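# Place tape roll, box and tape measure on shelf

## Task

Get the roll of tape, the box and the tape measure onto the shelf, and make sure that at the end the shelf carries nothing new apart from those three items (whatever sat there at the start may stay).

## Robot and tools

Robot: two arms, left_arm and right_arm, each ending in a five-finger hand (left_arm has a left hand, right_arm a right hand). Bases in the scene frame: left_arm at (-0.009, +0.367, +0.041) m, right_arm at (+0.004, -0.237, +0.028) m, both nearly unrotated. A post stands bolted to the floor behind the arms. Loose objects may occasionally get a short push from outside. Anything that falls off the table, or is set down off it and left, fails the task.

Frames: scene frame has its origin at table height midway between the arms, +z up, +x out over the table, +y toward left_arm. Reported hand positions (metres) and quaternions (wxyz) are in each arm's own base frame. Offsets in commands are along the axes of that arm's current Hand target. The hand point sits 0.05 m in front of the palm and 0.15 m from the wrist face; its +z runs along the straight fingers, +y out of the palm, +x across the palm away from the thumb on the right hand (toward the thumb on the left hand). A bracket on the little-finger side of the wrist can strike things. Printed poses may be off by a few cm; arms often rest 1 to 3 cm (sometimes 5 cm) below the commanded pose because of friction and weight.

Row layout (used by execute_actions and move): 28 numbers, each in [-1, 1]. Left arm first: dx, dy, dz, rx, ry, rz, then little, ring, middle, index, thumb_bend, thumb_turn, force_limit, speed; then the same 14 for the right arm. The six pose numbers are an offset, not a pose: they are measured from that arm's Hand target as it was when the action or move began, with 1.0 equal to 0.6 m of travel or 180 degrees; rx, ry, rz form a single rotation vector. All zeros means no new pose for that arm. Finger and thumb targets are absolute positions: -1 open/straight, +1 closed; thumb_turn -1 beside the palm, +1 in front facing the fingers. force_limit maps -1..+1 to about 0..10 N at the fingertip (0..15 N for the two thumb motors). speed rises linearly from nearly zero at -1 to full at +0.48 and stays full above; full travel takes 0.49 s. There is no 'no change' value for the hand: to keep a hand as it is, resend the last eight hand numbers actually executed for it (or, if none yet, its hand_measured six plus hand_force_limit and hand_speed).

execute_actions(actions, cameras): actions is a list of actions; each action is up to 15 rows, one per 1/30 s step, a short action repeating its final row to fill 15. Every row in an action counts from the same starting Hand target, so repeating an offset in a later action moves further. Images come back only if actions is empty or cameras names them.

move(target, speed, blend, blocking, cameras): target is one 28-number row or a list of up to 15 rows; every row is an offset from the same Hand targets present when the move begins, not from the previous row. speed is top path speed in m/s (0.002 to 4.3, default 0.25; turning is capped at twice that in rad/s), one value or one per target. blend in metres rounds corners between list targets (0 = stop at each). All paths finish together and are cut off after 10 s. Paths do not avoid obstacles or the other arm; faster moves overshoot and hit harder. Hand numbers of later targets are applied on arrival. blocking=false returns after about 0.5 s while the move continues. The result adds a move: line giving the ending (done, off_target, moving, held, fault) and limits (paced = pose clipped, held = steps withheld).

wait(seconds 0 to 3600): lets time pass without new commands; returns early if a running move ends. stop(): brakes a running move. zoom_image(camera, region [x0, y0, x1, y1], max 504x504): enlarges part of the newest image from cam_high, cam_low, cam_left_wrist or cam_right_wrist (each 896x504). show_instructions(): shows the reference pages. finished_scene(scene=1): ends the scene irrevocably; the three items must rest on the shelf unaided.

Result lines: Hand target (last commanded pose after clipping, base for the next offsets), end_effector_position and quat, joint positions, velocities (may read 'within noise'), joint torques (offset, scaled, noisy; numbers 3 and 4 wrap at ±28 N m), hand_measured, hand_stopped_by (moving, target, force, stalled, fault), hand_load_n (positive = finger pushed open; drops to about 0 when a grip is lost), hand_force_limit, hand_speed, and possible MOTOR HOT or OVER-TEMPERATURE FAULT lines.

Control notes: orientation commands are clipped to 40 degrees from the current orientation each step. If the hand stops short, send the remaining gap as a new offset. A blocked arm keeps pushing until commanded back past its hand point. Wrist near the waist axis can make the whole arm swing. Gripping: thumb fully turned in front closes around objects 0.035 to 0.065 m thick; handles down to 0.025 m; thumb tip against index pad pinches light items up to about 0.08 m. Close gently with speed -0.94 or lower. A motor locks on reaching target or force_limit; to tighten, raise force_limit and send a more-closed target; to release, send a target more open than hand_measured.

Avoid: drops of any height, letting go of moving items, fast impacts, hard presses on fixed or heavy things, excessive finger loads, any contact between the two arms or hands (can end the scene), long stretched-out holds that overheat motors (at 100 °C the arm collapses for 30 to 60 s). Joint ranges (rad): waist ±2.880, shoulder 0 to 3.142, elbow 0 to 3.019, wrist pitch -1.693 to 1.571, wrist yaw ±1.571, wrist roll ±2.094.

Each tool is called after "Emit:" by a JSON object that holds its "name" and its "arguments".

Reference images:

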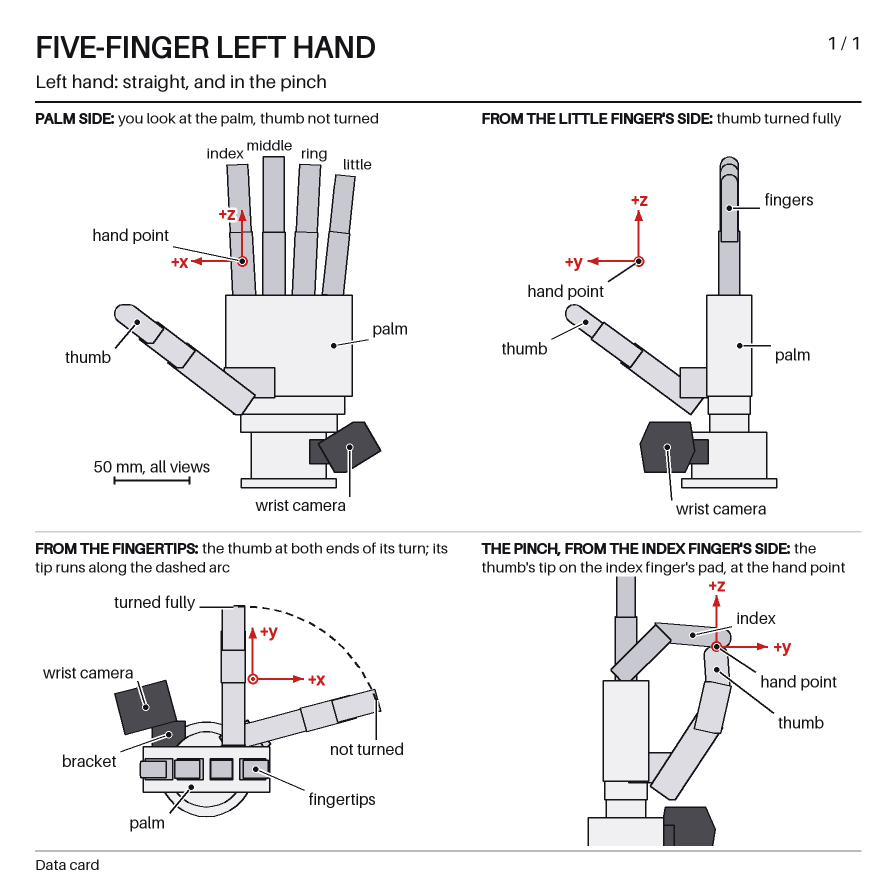

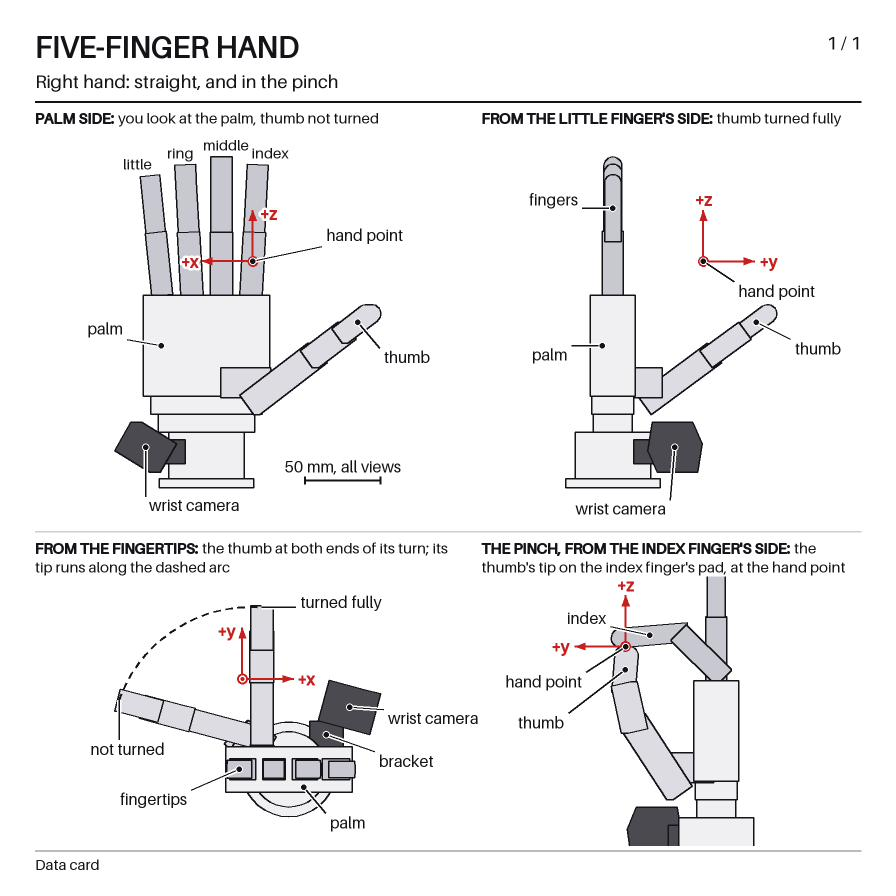

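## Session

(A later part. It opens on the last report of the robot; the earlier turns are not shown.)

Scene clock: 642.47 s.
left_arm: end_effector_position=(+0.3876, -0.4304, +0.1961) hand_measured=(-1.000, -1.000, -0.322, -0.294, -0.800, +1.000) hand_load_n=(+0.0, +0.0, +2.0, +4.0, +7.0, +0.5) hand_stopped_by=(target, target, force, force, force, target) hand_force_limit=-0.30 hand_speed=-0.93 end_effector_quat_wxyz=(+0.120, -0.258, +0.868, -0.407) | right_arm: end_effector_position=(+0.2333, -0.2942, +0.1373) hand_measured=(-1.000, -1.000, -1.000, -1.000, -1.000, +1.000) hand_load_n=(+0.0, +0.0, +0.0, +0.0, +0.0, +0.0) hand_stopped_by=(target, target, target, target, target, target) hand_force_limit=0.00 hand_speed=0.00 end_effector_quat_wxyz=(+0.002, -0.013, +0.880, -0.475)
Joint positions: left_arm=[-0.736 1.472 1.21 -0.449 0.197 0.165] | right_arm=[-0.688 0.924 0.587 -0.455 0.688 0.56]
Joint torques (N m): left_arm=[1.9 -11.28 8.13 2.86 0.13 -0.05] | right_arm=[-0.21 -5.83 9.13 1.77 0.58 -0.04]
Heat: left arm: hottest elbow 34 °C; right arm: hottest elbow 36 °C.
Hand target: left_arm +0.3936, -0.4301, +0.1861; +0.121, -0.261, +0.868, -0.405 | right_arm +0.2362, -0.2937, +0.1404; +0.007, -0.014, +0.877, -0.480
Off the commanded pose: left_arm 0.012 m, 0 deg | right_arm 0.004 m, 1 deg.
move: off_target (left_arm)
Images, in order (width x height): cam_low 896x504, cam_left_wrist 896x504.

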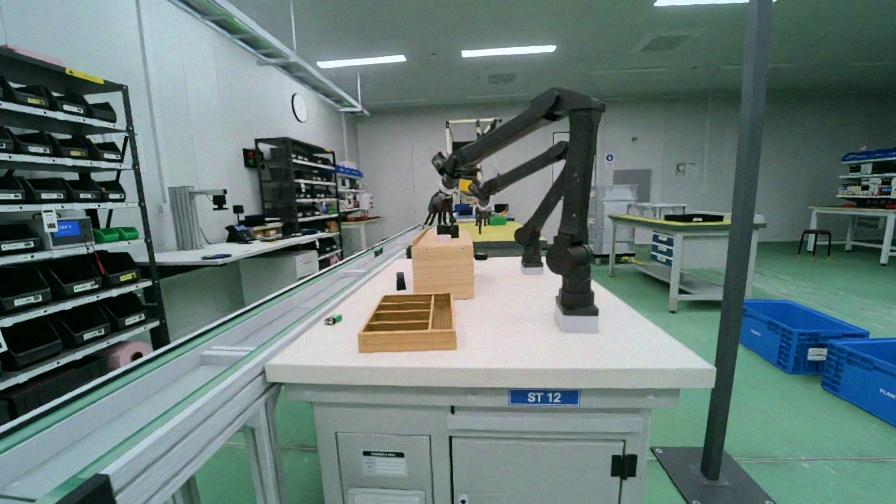

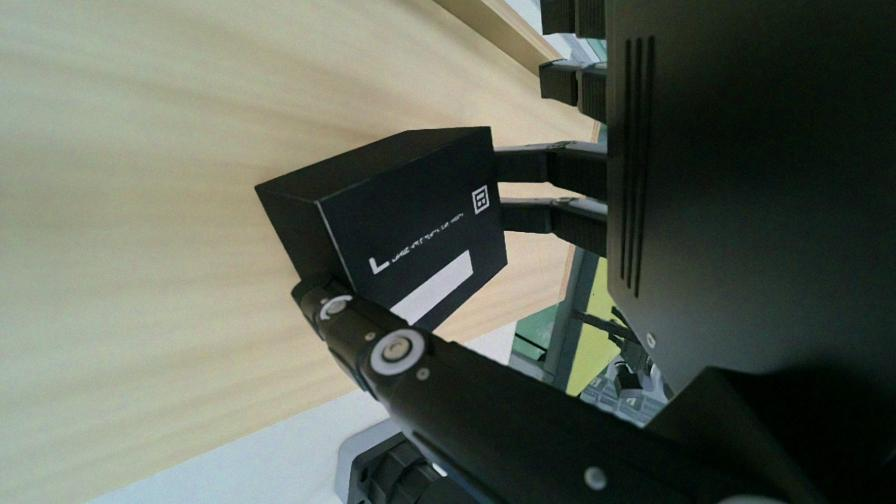

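Emit:
{"name": "move", "arguments": {"target": [0,0.0051,0.0043,0,0,0,-1,-1,0.1,0.1,0,1,-0.3,-0.93,0,0,0,0,0,0,-1,-1,-1,-1,-1,1,0,0], "speed": 0.03, "cameras": ["cam_left_wrist","cam_low"]}}

Emit:
{"name": "zoom_image", "arguments": {"camera": "cam_low", "region": [420, 210, 480, 250]}}

Scene clock: 647.90 s.
left_arm: end_effector_position=(+0.3884, -0.4311, +0.1957) hand_measured=(-1.000, -1.000, -0.322, -0.294, -0.800, +1.000) hand_load_n=(+0.0, +0.0, +2.0, +4.0, +7.0, +0.5) hand_stopped_by=(target, target, force, force, force, target) hand_force_limit=-0.30 hand_speed=-0.93 end_effector_quat_wxyz=(+0.122, -0.258, +0.867, -0.410) | right_arm: end_effector_position=(+0.2333, -0.2942, +0.1373) hand_measured=(-1.000, -1.000, -1.000, -1.000, -1.000, +1.000) hand_load_n=(-0.5, +0.0, +0.0, +0.0, +0.0, +0.0) hand_stopped_by=(target, target, target, target, target, target) hand_force_limit=0.00 hand_speed=0.00 end_effector_quat_wxyz=(+0.002, -0.013, +0.880, -0.475)
Joint positions: left_arm=[-0.736 1.472 1.205 -0.438 0.197 0.165] | right_arm=[-0.688 0.924 0.587 -0.455 0.688 0.56]
Joint torques (N m): left_arm=[2.14 -10.99 7.79 2.97 0.15 -0.04] | right_arm=[-0.15 -5.71 9.18 1.73 0.57 -0.05]
Heat: left arm: hottest elbow 33 °C; right arm: hottest elbow 36 °C.
Hand target: left_arm +0.3936, -0.4301, +0.1821; +0.121, -0.261, +0.868, -0.405 | right_arm +0.2362, -0.2937, +0.1404; +0.007, -0.014, +0.877, -0.480
Off the commanded pose: left_arm 0.015 m, 1 deg | right_arm 0.004 m, 1 deg.
move: off_target (left_arm)
Images, in order (width x height): cam_low 896x504, cam_left_wrist 896x504.

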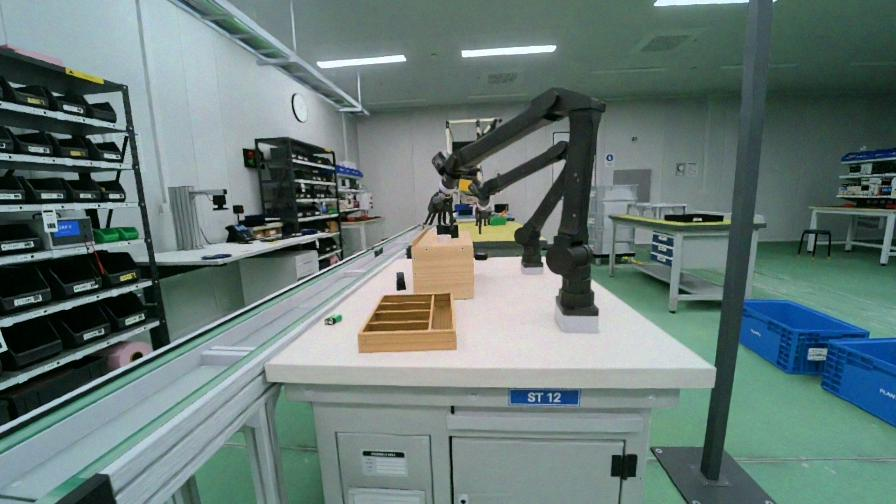

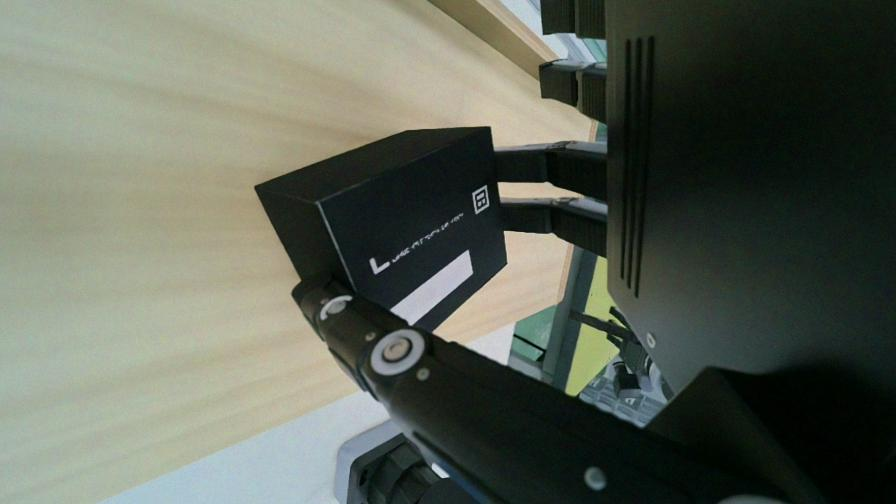

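Scaled by 8.400.

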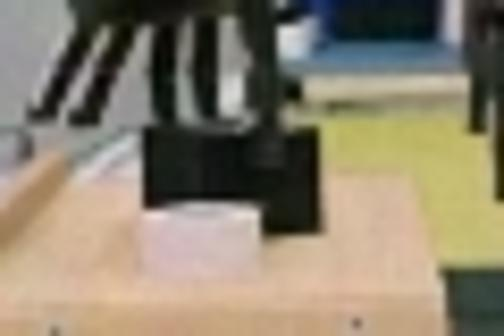

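Emit:
{"name": "move", "arguments": {"target": [[0,-0.0115,-0.0096,0,0,0,-1,-1,0.1,0.1,0,1,-0.3,-0.93,0,0,0,0,0,0,-1,-1,-1,-1,-1,1,0,0],[0,-0.0115,-0.0096,0,0,0,-1,-1,-0.7,-0.7,-1,1,-0.3,-0.85,0,0,0,0,0,0,-1,-1,-1,-1,-1,1,0,0]], "speed": 0.03, "cameras": ["cam_left_wrist","cam_low"]}}

Emit:
{"name": "zoom_image", "arguments": {"camera": "cam_low", "region": [420, 210, 480, 250]}}

Scene clock: 652.90 s.
left_arm: end_effector_position=(+0.3885, -0.4312, +0.1958) hand_measured=(-1.000, -1.000, -0.700, -0.700, -1.000, +1.000) hand_load_n=(+0.0, +0.0, +0.0, +0.0, +0.0, +0.0) hand_stopped_by=(target, target, target, target, target, target) hand_force_limit=-0.30 hand_speed=-0.85 end_effector_quat_wxyz=(+0.122, -0.258, +0.867, -0.410) | right_arm: end_effector_position=(+0.2333, -0.2942, +0.1373) hand_measured=(-1.000, -1.000, -1.000, -1.000, -1.000, +1.000) hand_load_n=(+0.0, +0.0, +0.0, +0.0, +0.0, +0.0) hand_stopped_by=(target, target, target, target, target, target) hand_force_limit=0.00 hand_speed=0.00 end_effector_quat_wxyz=(+0.002, -0.013, +0.880, -0.475)
Joint positions: left_arm=[-0.736 1.472 1.205 -0.437 0.197 0.165] | right_arm=[-0.688 0.924 0.587 -0.455 0.688 0.56]
Joint torques (N m): left_arm=[2.02 -11.75 9.14 1.94 0.15 -0.05] | right_arm=[-0.09 -6.07 9.14 1.77 0.57 -0.06]
Heat: left arm: hottest elbow 33 °C; right arm: hottest elbow 37 °C.
Hand target: left_arm +0.3936, -0.4302, +0.1911; +0.121, -0.261, +0.868, -0.405 | right_arm +0.2362, -0.2937, +0.1404; +0.007, -0.014, +0.877, -0.480
Off the commanded pose: left_arm 0.007 m, 1 deg | right_arm 0.004 m, 1 deg.
move: done
Images, in order (width x height): cam_low 896x504, cam_left_wrist 896x504.

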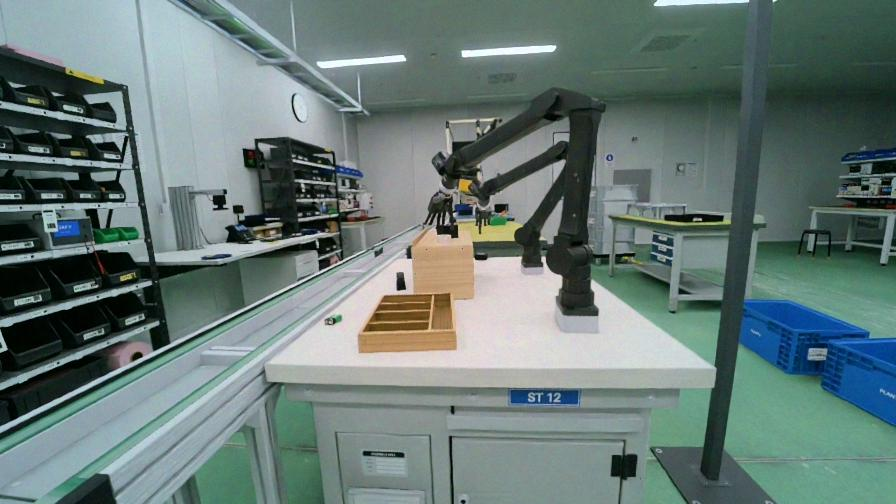

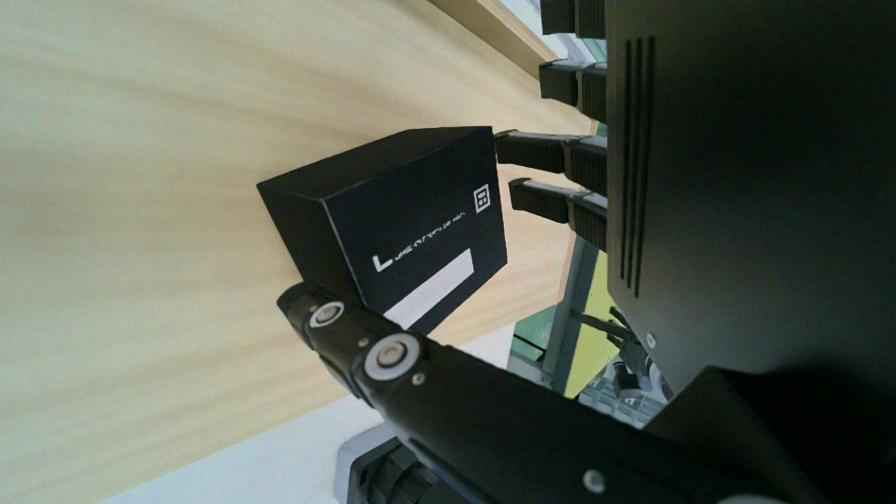

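Scaled by 8.400.

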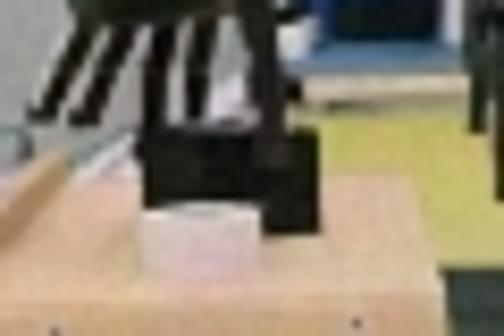

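Emit:
{"name": "move", "arguments": {"target": [[0,-0.01,-0.0084,0,0,0,-1,-1,-1,-1,-1,1,-0.3,-0.5,0,0,0,0,0,0,-1,-1,-1,-1,-1,1,0,0],[0,-0.1745,-0.1291,0,0,0,-1,-1,-1,-1,-1,1,-0.3,-0.5,0,0,0,0,0,0,-1,-1,-1,-1,-1,1,0,0],[-0.3022,0.1807,-0.5003,0,-0.1575,-0.1322,-1,-1,-1,-1,-1,1,-0.3,-0.5,0,0,0,0,0,0,-1,-1,-1,-1,-1,1,0,0]], "speed": [0.05,0.1,0.2], "cameras": ["cam_left_wrist","cam_low","cam_high"]}}

Scene clock: 665.57 s.
left_arm: end_effector_position=(+0.3850, -0.0821, +0.3054) hand_measured=(-1.000, -1.000, -1.000, -1.000, -1.000, +1.000) hand_load_n=(+0.0, +0.0, +0.0, +0.0, +0.0, +0.0) hand_stopped_by=(target, target, target, target, target, target) hand_force_limit=-0.30 hand_speed=-0.50 end_effector_quat_wxyz=(+0.247, -0.523, +0.737, -0.351) | right_arm: end_effector_position=(+0.2333, -0.2942, +0.1373) hand_measured=(-1.000, -1.000, -1.000, -1.000, -1.000, +1.000) hand_load_n=(+0.0, +0.0, +0.0, +0.0, +0.0, +0.0) hand_stopped_by=(target, target, target, target, target, target) hand_force_limit=0.00 hand_speed=0.00 end_effector_quat_wxyz=(+0.002, -0.013, +0.880, -0.475)
Joint positions: left_arm=[-0.052 0.942 1.063 -0.825 0.222 0.182] | right_arm=[-0.688 0.924 0.587 -0.455 0.688 0.56]
Joint torques (N m): left_arm=[1.73 -5.48 8.13 1.54 0.21 0.04] | right_arm=[-0.21 -6.01 9.16 1.77 0.56 -0.06]
Heat: left arm: hottest elbow 33 °C; right arm: hottest elbow 37 °C.
Hand target: left_arm +0.3799, -0.0800, +0.3007; +0.244, -0.523, +0.740, -0.345 | right_arm +0.2362, -0.2937, +0.1404; +0.007, -0.014, +0.877, -0.480
Off the commanded pose: left_arm 0.007 m, 1 deg | right_arm 0.004 m, 1 deg.
move: done
Images, in order (width x height): cam_high 896x504, cam_low 896x504, cam_left_wrist 896x504.

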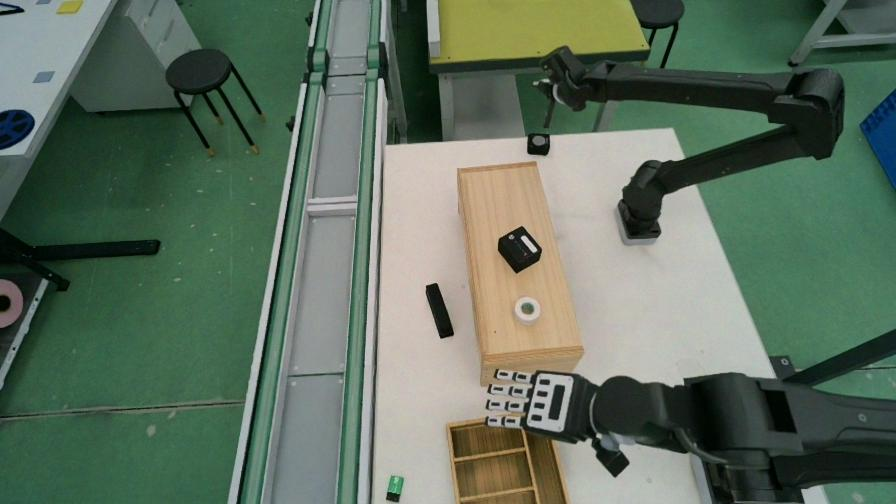

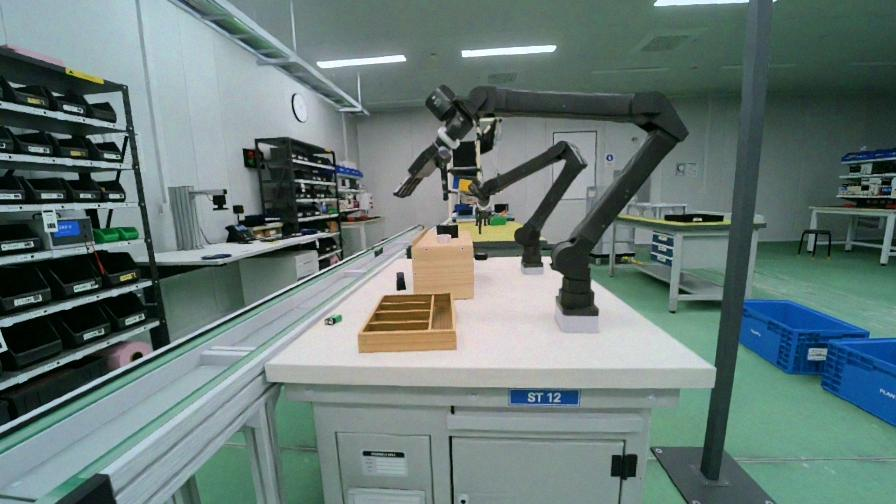

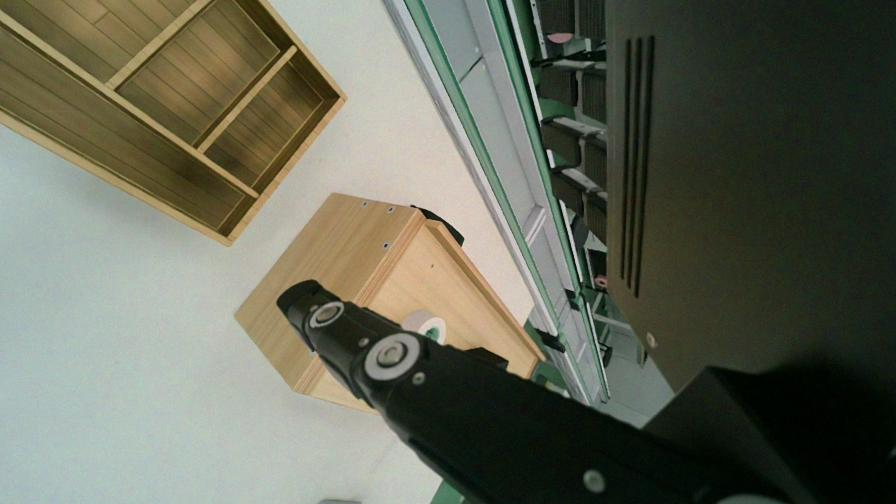

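Emit:
{"name": "move", "arguments": {"target": [0,0,0,0,0,0,-1,-1,-1,-1,-1,1,-0.3,-0.5,0.0025,0.0878,0.0805,0,0,0,-1,-1,-0.7,-0.7,-1,1,0,-0.3], "speed": 0.1, "cameras": ["cam_right_wrist","cam_high"]}}

Emit:
{"name": "zoom_image", "arguments": {"camera": "cam_high", "region": [500, 90, 600, 160]}}

Scene clock: 693.10 s.
left_arm: end_effector_position=(+0.3850, -0.0821, +0.3054) hand_measured=(-1.000, -1.000, -1.000, -1.000, -1.000, +1.000) hand_load_n=(+0.0, -0.5, +0.0, +0.0, +0.0, +0.0) hand_stopped_by=(target, target, target, target, target, target) hand_force_limit=-0.30 hand_speed=-0.50 end_effector_quat_wxyz=(+0.247, -0.523, +0.737, -0.351) | right_arm: end_effector_position=(+0.2377, -0.3007, +0.0701) hand_measured=(-1.000, -1.000, -0.700, -0.700, -1.000, +1.000) hand_load_n=(+0.0, +0.0, +0.0, +0.0, +0.0, +0.0) hand_stopped_by=(target, target, target, target, target, target) hand_force_limit=0.00 hand_speed=-0.30 end_effector_quat_wxyz=(+0.011, -0.014, +0.879, -0.477)
Joint positions: left_arm=[-0.052 0.942 1.063 -0.825 0.222 0.182] | right_arm=[-0.704 1.063 0.459 -0.161 0.667 0.542]
Joint torques (N m): left_arm=[1.73 -5.54 8.2 1.5 0.21 0.04] | right_arm=[-1.85 -5.54 8.42 2 0.29 -0.17]
Heat: left arm: hottest elbow 33 °C; right arm: hottest elbow 37 °C.
Hand target: left_arm +0.3799, -0.0801, +0.3007; +0.244, -0.523, +0.740, -0.345 | right_arm +0.2349, -0.3060, +0.0699; +0.007, -0.014, +0.877, -0.480
Off the commanded pose: left_arm 0.007 m, 1 deg | right_arm 0.006 m, 0 deg.
move: done
Images, in order (width x height): cam_high 896x504, cam_right_wrist 896x504.

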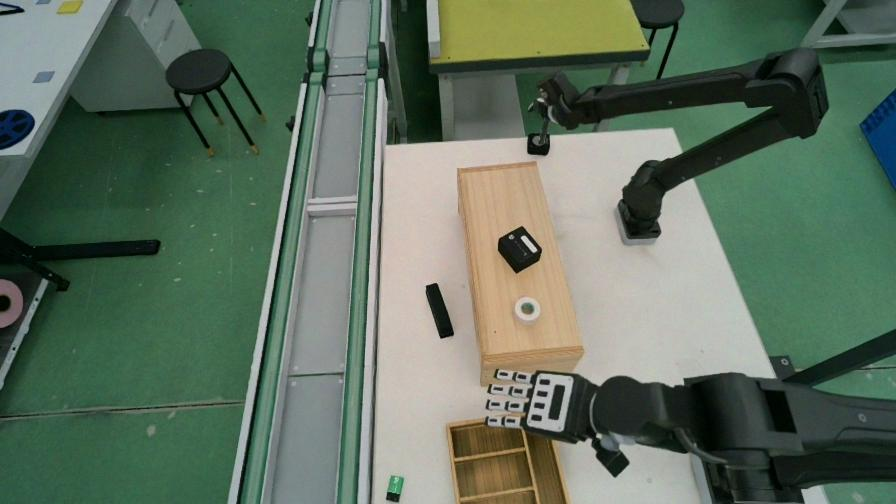

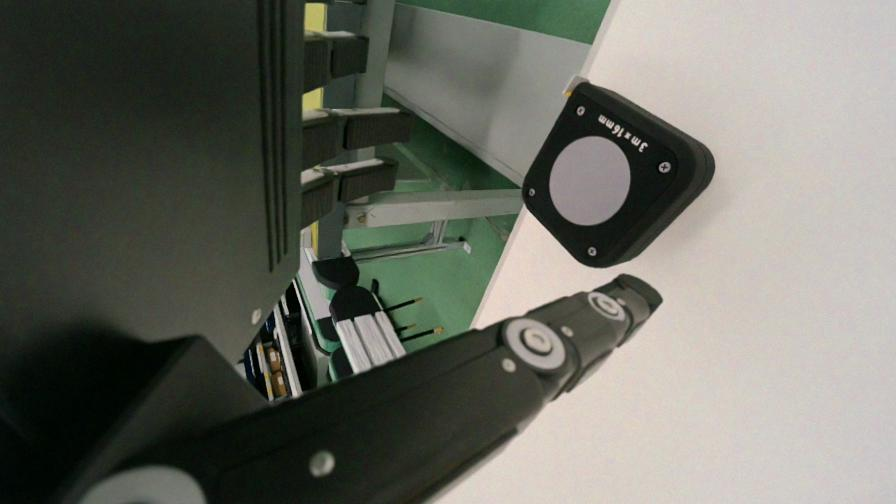

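Scaled by 5.040.

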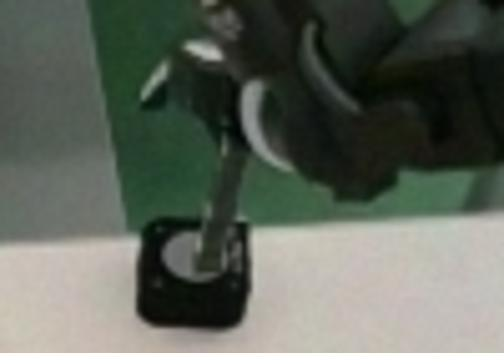

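Emit:
{"name": "move", "arguments": {"target": [[0,0,0,0,0,0,-1,-1,-1,-1,-1,1,-0.3,-0.5,0.01,0,0,0,0,0,-1,-1,-0.7,-0.7,-1,1,0,-0.3],[0,0,0,0,0,0,-1,-1,-1,-1,-1,1,-0.3,-0.5,0.01,0.0507,0.032,0,0,0,-1,-1,-0.7,-0.7,-1,1,0,-0.3]], "speed": 0.06, "cameras": ["cam_right_wrist","cam_high"]}}

Emit:
{"name": "zoom_image", "arguments": {"camera": "cam_high", "region": [500, 90, 600, 160]}}

Scene clock: 724.73 s.
left_arm: end_effector_position=(+0.3850, -0.0821, +0.3054) hand_measured=(-1.000, -1.000, -1.000, -1.000, -1.000, +1.000) hand_load_n=(+0.0, +0.0, +0.0, +0.0, +0.0, +0.0) hand_stopped_by=(target, target, target, target, target, target) hand_force_limit=-0.30 hand_speed=-0.50 end_effector_quat_wxyz=(+0.247, -0.523, +0.737, -0.351) | right_arm: end_effector_position=(+0.2321, -0.3016, +0.0354) hand_measured=(-1.000, -1.000, -0.700, -0.700, -1.000, +1.000) hand_load_n=(-0.5, +0.0, +0.0, +0.0, +0.0, +0.0) hand_stopped_by=(target, target, target, target, target, target) hand_force_limit=0.00 hand_speed=-0.30 end_effector_quat_wxyz=(+0.011, -0.013, +0.878, -0.478)
Joint positions: left_arm=[-0.052 0.942 1.063 -0.825 0.222 0.182] | right_arm=[-0.72 1.149 0.393 0.002 0.656 0.529]
Joint torques (N m): left_arm=[1.73 -5.25 8.13 1.55 0.22 0.02] | right_arm=[-1.79 -5.95 7.6 2.03 0.28 -0.19]
Heat: left arm: hottest elbow 33 °C; right arm: hottest elbow 35 °C.
Hand target: left_arm +0.3799, -0.0801, +0.3007; +0.244, -0.523, +0.740, -0.345 | right_arm +0.2290, -0.3058, +0.0340; +0.007, -0.014, +0.877, -0.480
Off the commanded pose: left_arm 0.007 m, 1 deg | right_arm 0.006 m, 1 deg.
move: done
Images, in order (width x height): cam_high 896x504, cam_right_wrist 896x504.

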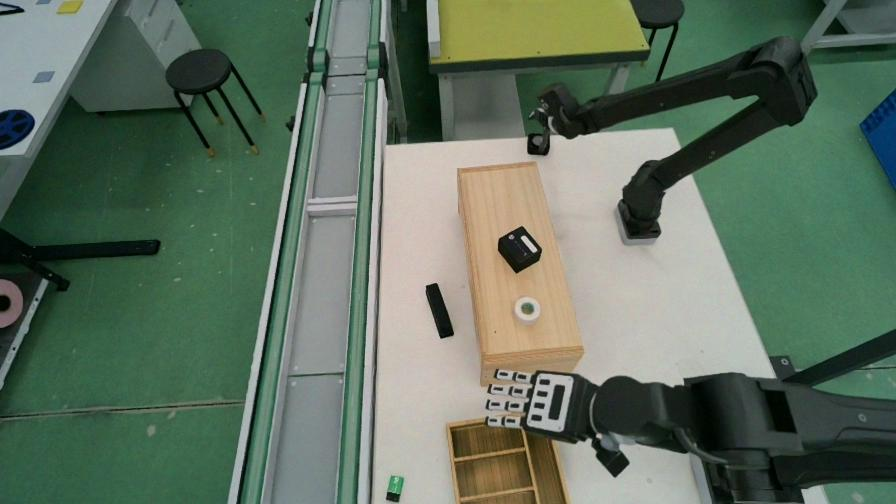

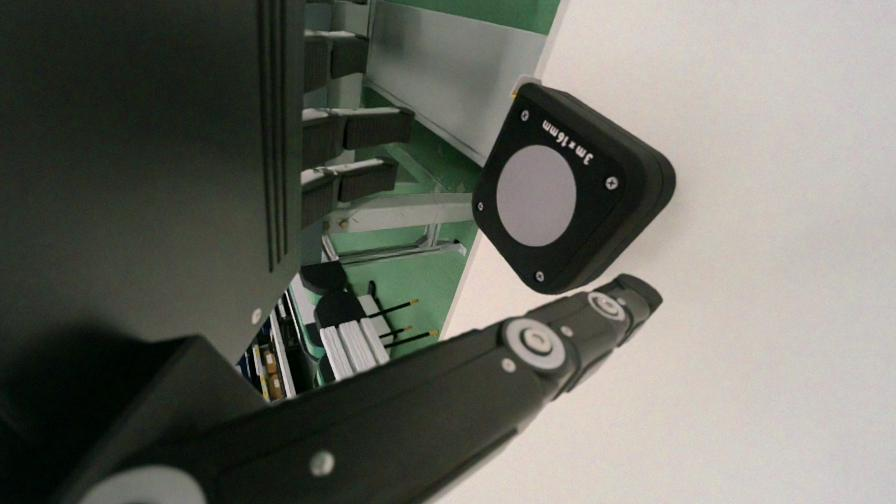

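Scaled by 5.040.

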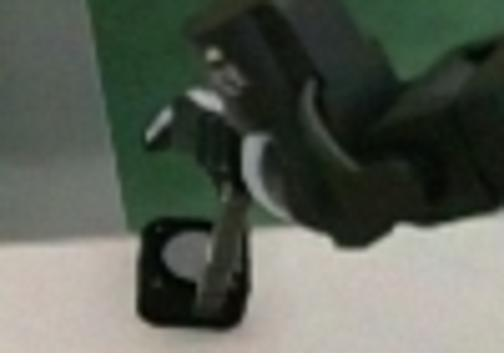

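Emit:
{"name": "move", "arguments": {"target": [0,0,0,0,0,0,-1,-1,-1,-1,-1,1,-0.3,-0.5,0,0.0491,0.0314,0,0,0,-1,-1,-0.7,-0.7,-1,1,0,-0.3], "speed": 0.05, "cameras": ["cam_right_wrist","cam_high","cam_low"]}}

Emit:
{"name": "zoom_image", "arguments": {"camera": "cam_high", "region": [500, 90, 600, 160]}}

Scene clock: 736.83 s.
left_arm: end_effector_position=(+0.3850, -0.0821, +0.3054) hand_measured=(-1.000, -1.000, -1.000, -1.000, -1.000, +1.000) hand_load_n=(+0.0, +0.0, +0.0, +0.0, +0.0, +0.0) hand_stopped_by=(target, target, target, target, target, target) hand_force_limit=-0.30 hand_speed=-0.50 end_effector_quat_wxyz=(+0.247, -0.523, +0.737, -0.351) | right_arm: end_effector_position=(+0.2328, -0.3023, +0.0012) hand_measured=(-1.000, -1.000, -0.700, -0.700, -1.000, +1.000) hand_load_n=(+0.0, +0.0, +0.0, +0.0, +0.0, +0.0) hand_stopped_by=(target, target, target, target, target, target) hand_force_limit=0.00 hand_speed=-0.30 end_effector_quat_wxyz=(+0.012, -0.013, +0.878, -0.479)
Joint positions: left_arm=[-0.052 0.942 1.063 -0.825 0.222 0.182] | right_arm=[-0.72 1.279 0.353 0.175 0.656 0.529]
Joint torques (N m): left_arm=[1.85 -5.36 8.2 1.5 0.2 0.01] | right_arm=[-1.67 -6.71 6.53 2 0.29 -0.19]
Heat: left arm: hottest elbow 33 °C; right arm: hottest elbow 35 °C.
Hand target: left_arm +0.3799, -0.0801, +0.3007; +0.244, -0.523, +0.740, -0.345 | right_arm +0.2291, -0.3059, -0.0009; +0.007, -0.014, +0.877, -0.480
Off the commanded pose: left_arm 0.007 m, 1 deg | right_arm 0.006 m, 1 deg.
move: done
Images, in order (width x height): cam_high 896x504, cam_low 896x504, cam_right_wrist 896x504.

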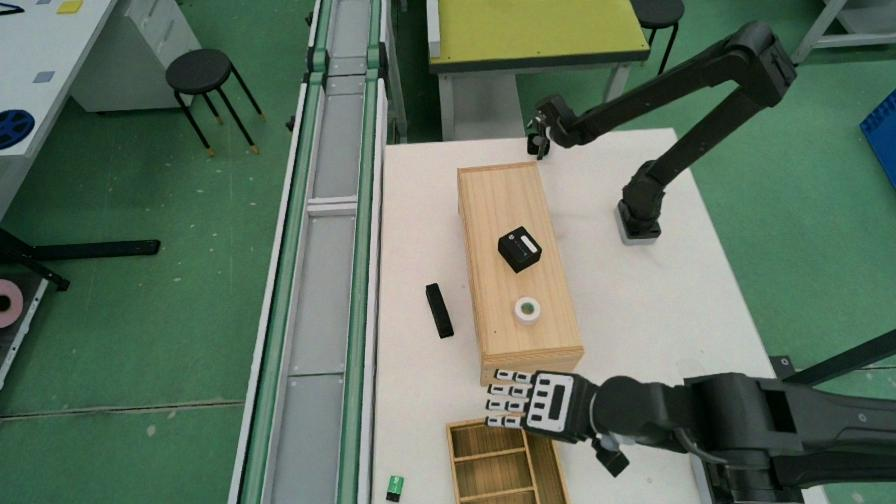

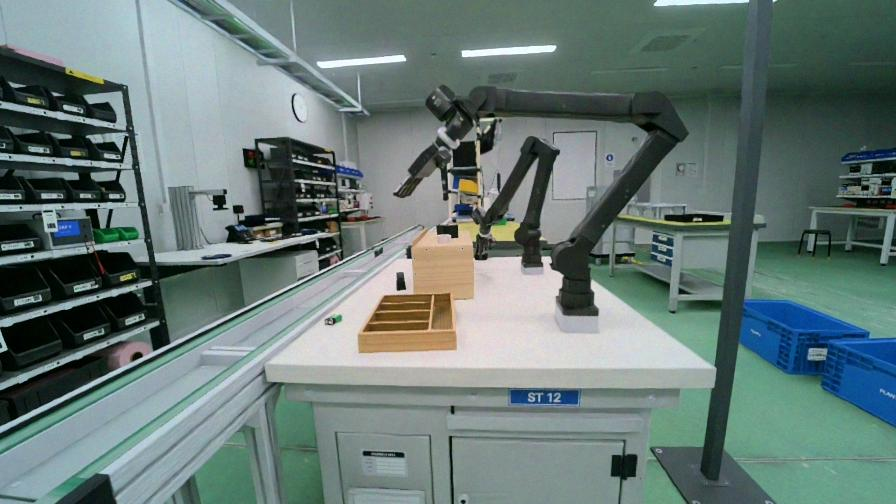

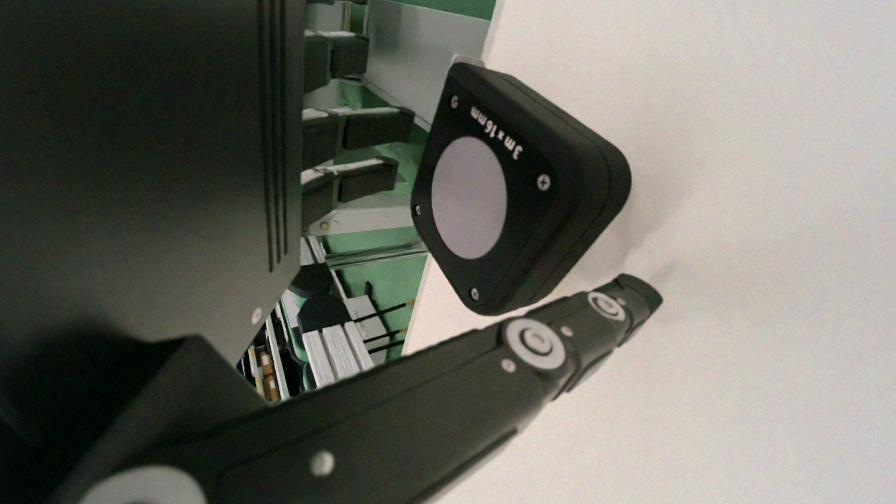

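Scaled by 5.040.

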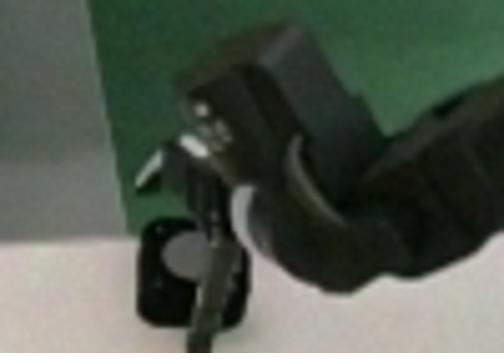

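Emit:
{"name": "move", "arguments": {"target": [[0,0,0,0,0,0,-1,-1,-1,-1,-1,1,-0.3,-0.5,0,0,0,0,0,0,-1,-1,-0.4,-0.4,-1,1,-0.6,-0.7],[0,0,0,0,0,0,-1,-1,-1,-1,-1,1,-0.3,-0.5,0,0,0,0,0,0,-1,-1,-0.12,-0.12,-1,1,-0.6,-0.93]], "cameras": ["cam_right_wrist"]}}

Scene clock: 745.30 s.
left_arm: end_effector_position=(+0.3850, -0.0821, +0.3054) hand_measured=(-1.000, -1.000, -1.000, -1.000, -1.000, +1.000) hand_load_n=(+0.0, +0.0, +0.0, +0.0, +0.0, +0.0) hand_stopped_by=(target, target, target, target, target, target) hand_force_limit=-0.30 hand_speed=-0.50 end_effector_quat_wxyz=(+0.247, -0.523, +0.737, -0.351) | right_arm: end_effector_position=(+0.2334, -0.3026, +0.0016) hand_measured=(-1.000, -1.000, -0.172, -0.126, -1.000, +1.000) hand_load_n=(+0.0, +0.0, +2.0, +1.5, +0.5, +0.0) hand_stopped_by=(target, target, force, force, target, target) hand_force_limit=-0.60 hand_speed=-0.93 end_effector_quat_wxyz=(+0.013, -0.013, +0.877, -0.479)
Joint positions: left_arm=[-0.052 0.942 1.063 -0.825 0.222 0.182] | right_arm=[-0.72 1.279 0.353 0.178 0.655 0.528]
Joint torques (N m): left_arm=[1.85 -5.42 8.17 1.57 0.21 0.02] | right_arm=[-1.9 -6.83 6.5 1.95 0.32 -0.18]
Heat: left arm: hottest elbow 33 °C; right arm: hottest elbow 34 °C.
Hand target: left_arm +0.3799, -0.0801, +0.3007; +0.244, -0.523, +0.740, -0.345 | right_arm +0.2291, -0.3059, -0.0009; +0.007, -0.014, +0.877, -0.480
Off the commanded pose: left_arm 0.007 m, 1 deg | right_arm 0.006 m, 1 deg.
move: done

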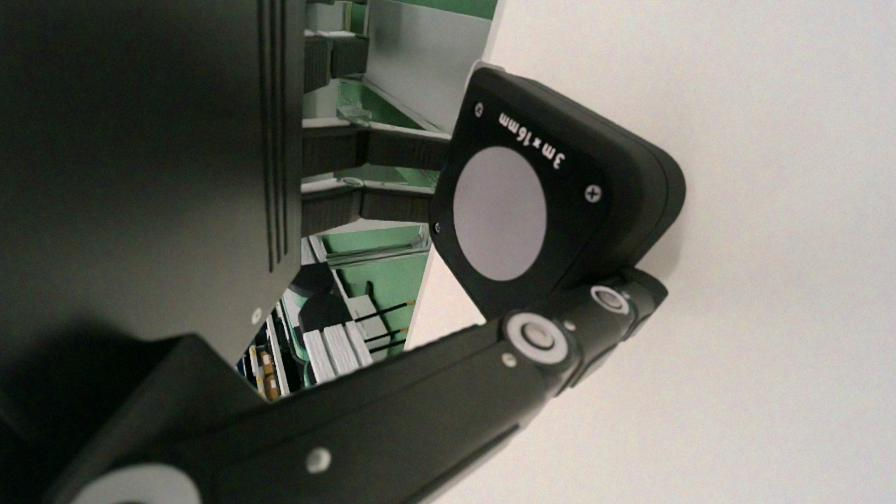

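Emit:
{"name": "move", "arguments": {"target": [0,0,0,0,0,0,-1,-1,-1,-1,-1,1,-0.3,-0.5,0,0,0,0,0,0,-1,-1,-0.12,-0.12,-0.4,1,-0.2,-0.93], "cameras": ["cam_right_wrist"]}}

Emit:
{"name": "zoom_image", "arguments": {"camera": "cam_right_wrist", "region": [380, 40, 720, 360]}}

Scene clock: 753.97 s.
left_arm: end_effector_position=(+0.3850, -0.0821, +0.3054) hand_measured=(-1.000, -1.000, -1.000, -1.000, -1.000, +1.000) hand_load_n=(+0.0, +0.0, +0.0, +0.0, +0.0, +0.0) hand_stopped_by=(target, target, target, target, target, target) hand_force_limit=-0.30 hand_speed=-0.50 end_effector_quat_wxyz=(+0.247, -0.523, +0.737, -0.351) | right_arm: end_effector_position=(+0.2334, -0.3026, +0.0016) hand_measured=(-1.000, -1.000, -0.172, -0.126, -0.972, +1.000) hand_load_n=(+0.0, +0.0, +3.0, +3.0, +6.0, +0.0) hand_stopped_by=(target, target, force, force, force, target) hand_force_limit=-0.20 hand_speed=-0.93 end_effector_quat_wxyz=(+0.013, -0.013, +0.877, -0.479)
Joint positions: left_arm=[-0.052 0.942 1.063 -0.825 0.222 0.182] | right_arm=[-0.72 1.279 0.353 0.178 0.655 0.528]
Joint torques (N m): left_arm=[1.67 -5.54 8.24 1.55 0.2 0.03] | right_arm=[-1.73 -6.59 6.52 1.89 0.32 -0.18]
Heat: left arm: hottest elbow 33 °C; right arm: hottest elbow 34 °C.
Hand target: left_arm +0.3799, -0.0801, +0.3007; +0.244, -0.523, +0.740, -0.345 | right_arm +0.2291, -0.3059, -0.0009; +0.007, -0.014, +0.877, -0.480
Off the commanded pose: left_arm 0.007 m, 1 deg | right_arm 0.006 m, 1 deg.
move: done

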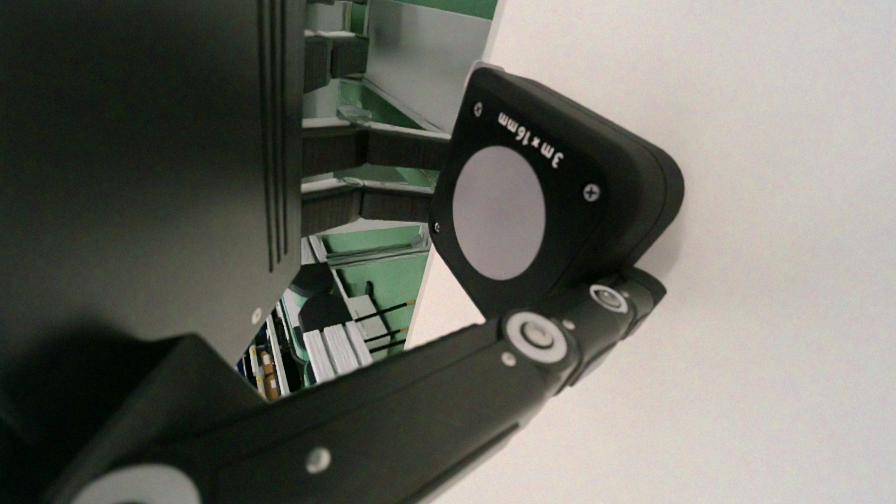

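Scaled by 1.482.

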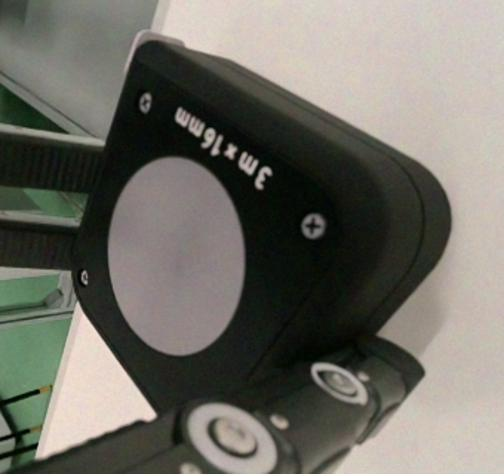

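Emit:
{"name": "move", "arguments": {"target": [0,0,0,0,0,0,-1,-1,-1,-1,-1,1,-0.3,-0.5,0,-0.0983,-0.0628,0,0,0,-1,-1,-0.12,-0.12,-0.4,1,-0.2,-0.93], "speed": 0.06, "cameras": ["cam_right_wrist","cam_high","cam_low"]}}

Emit:
{"name": "zoom_image", "arguments": {"camera": "cam_high", "region": [500, 90, 600, 160]}}

Scene clock: 758.70 s.
left_arm: end_effector_position=(+0.3850, -0.0821, +0.3054) hand_measured=(-1.000, -1.000, -1.000, -1.000, -1.000, +1.000) hand_load_n=(+0.0, +0.0, +0.0, +0.0, +0.0, +0.0) hand_stopped_by=(target, target, target, target, target, target) hand_force_limit=-0.30 hand_speed=-0.50 end_effector_quat_wxyz=(+0.247, -0.523, +0.737, -0.351) | right_arm: end_effector_position=(+0.2173, -0.2885, +0.0432) hand_measured=(-1.000, -1.000, -0.172, -0.126, -0.972, +1.000) hand_load_n=(+0.0, -0.5, +3.0, +3.0, +5.5, -0.5) hand_stopped_by=(target, target, force, force, force, target) hand_force_limit=-0.20 hand_speed=-0.93 end_effector_quat_wxyz=(-0.005, -0.024, +0.886, -0.463)
Joint positions: left_arm=[-0.052 0.942 1.063 -0.825 0.222 0.182] | right_arm=[-0.72 1.066 0.397 -0.135 0.655 0.525]
Joint torques (N m): left_arm=[1.79 -5.25 8.2 1.52 0.23 0.01] | right_arm=[-1.79 -7.06 11.33 1.16 0.38 -0.17]
Heat: left arm: hottest elbow 33 °C; right arm: hottest elbow 34 °C.
Hand target: left_arm +0.3799, -0.0801, +0.3007; +0.244, -0.523, +0.740, -0.345 | right_arm +0.2290, -0.3059, +0.0689; +0.007, -0.014, +0.877, -0.479
Off the commanded pose: left_arm 0.007 m, 1 deg | right_arm 0.033 m, 3 deg.
move: off_target (right_arm)
Images, in order (width x height): cam_high 896x504, cam_low 896x504, cam_right_wrist 896x504.

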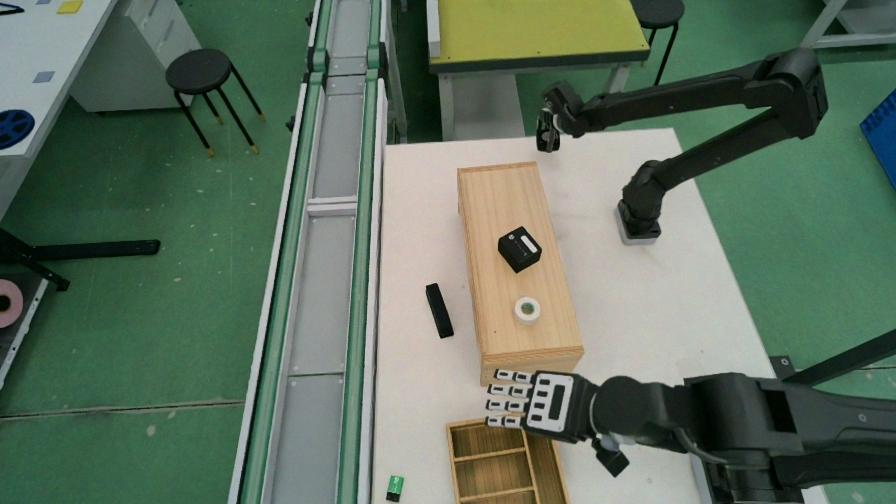

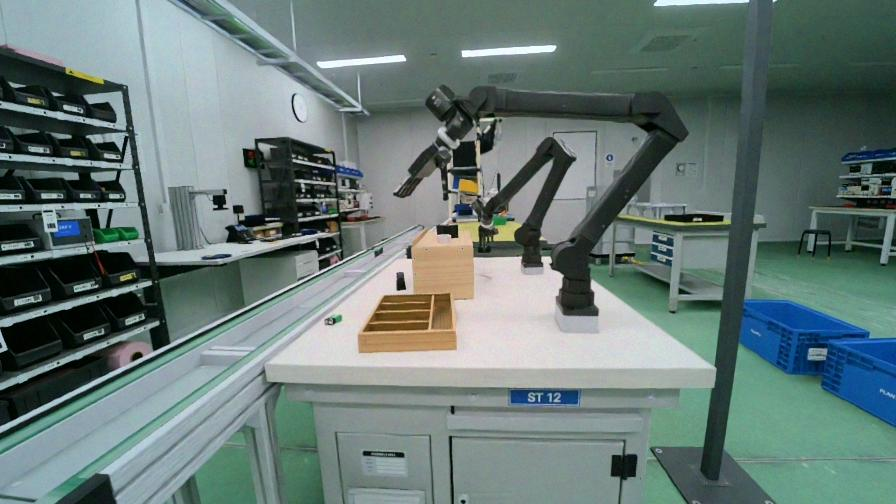

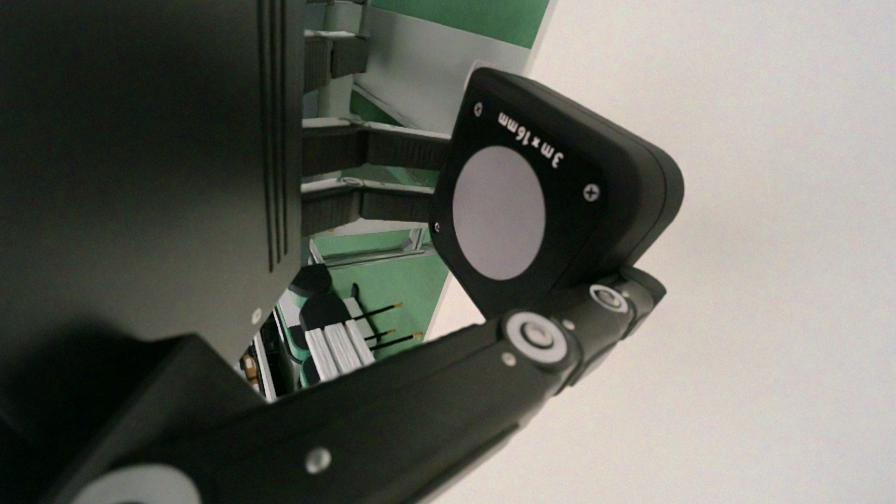

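Scaled by 5.040.

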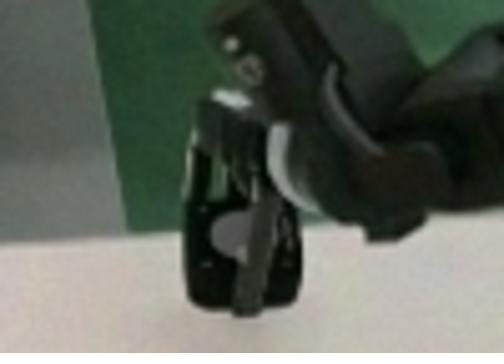

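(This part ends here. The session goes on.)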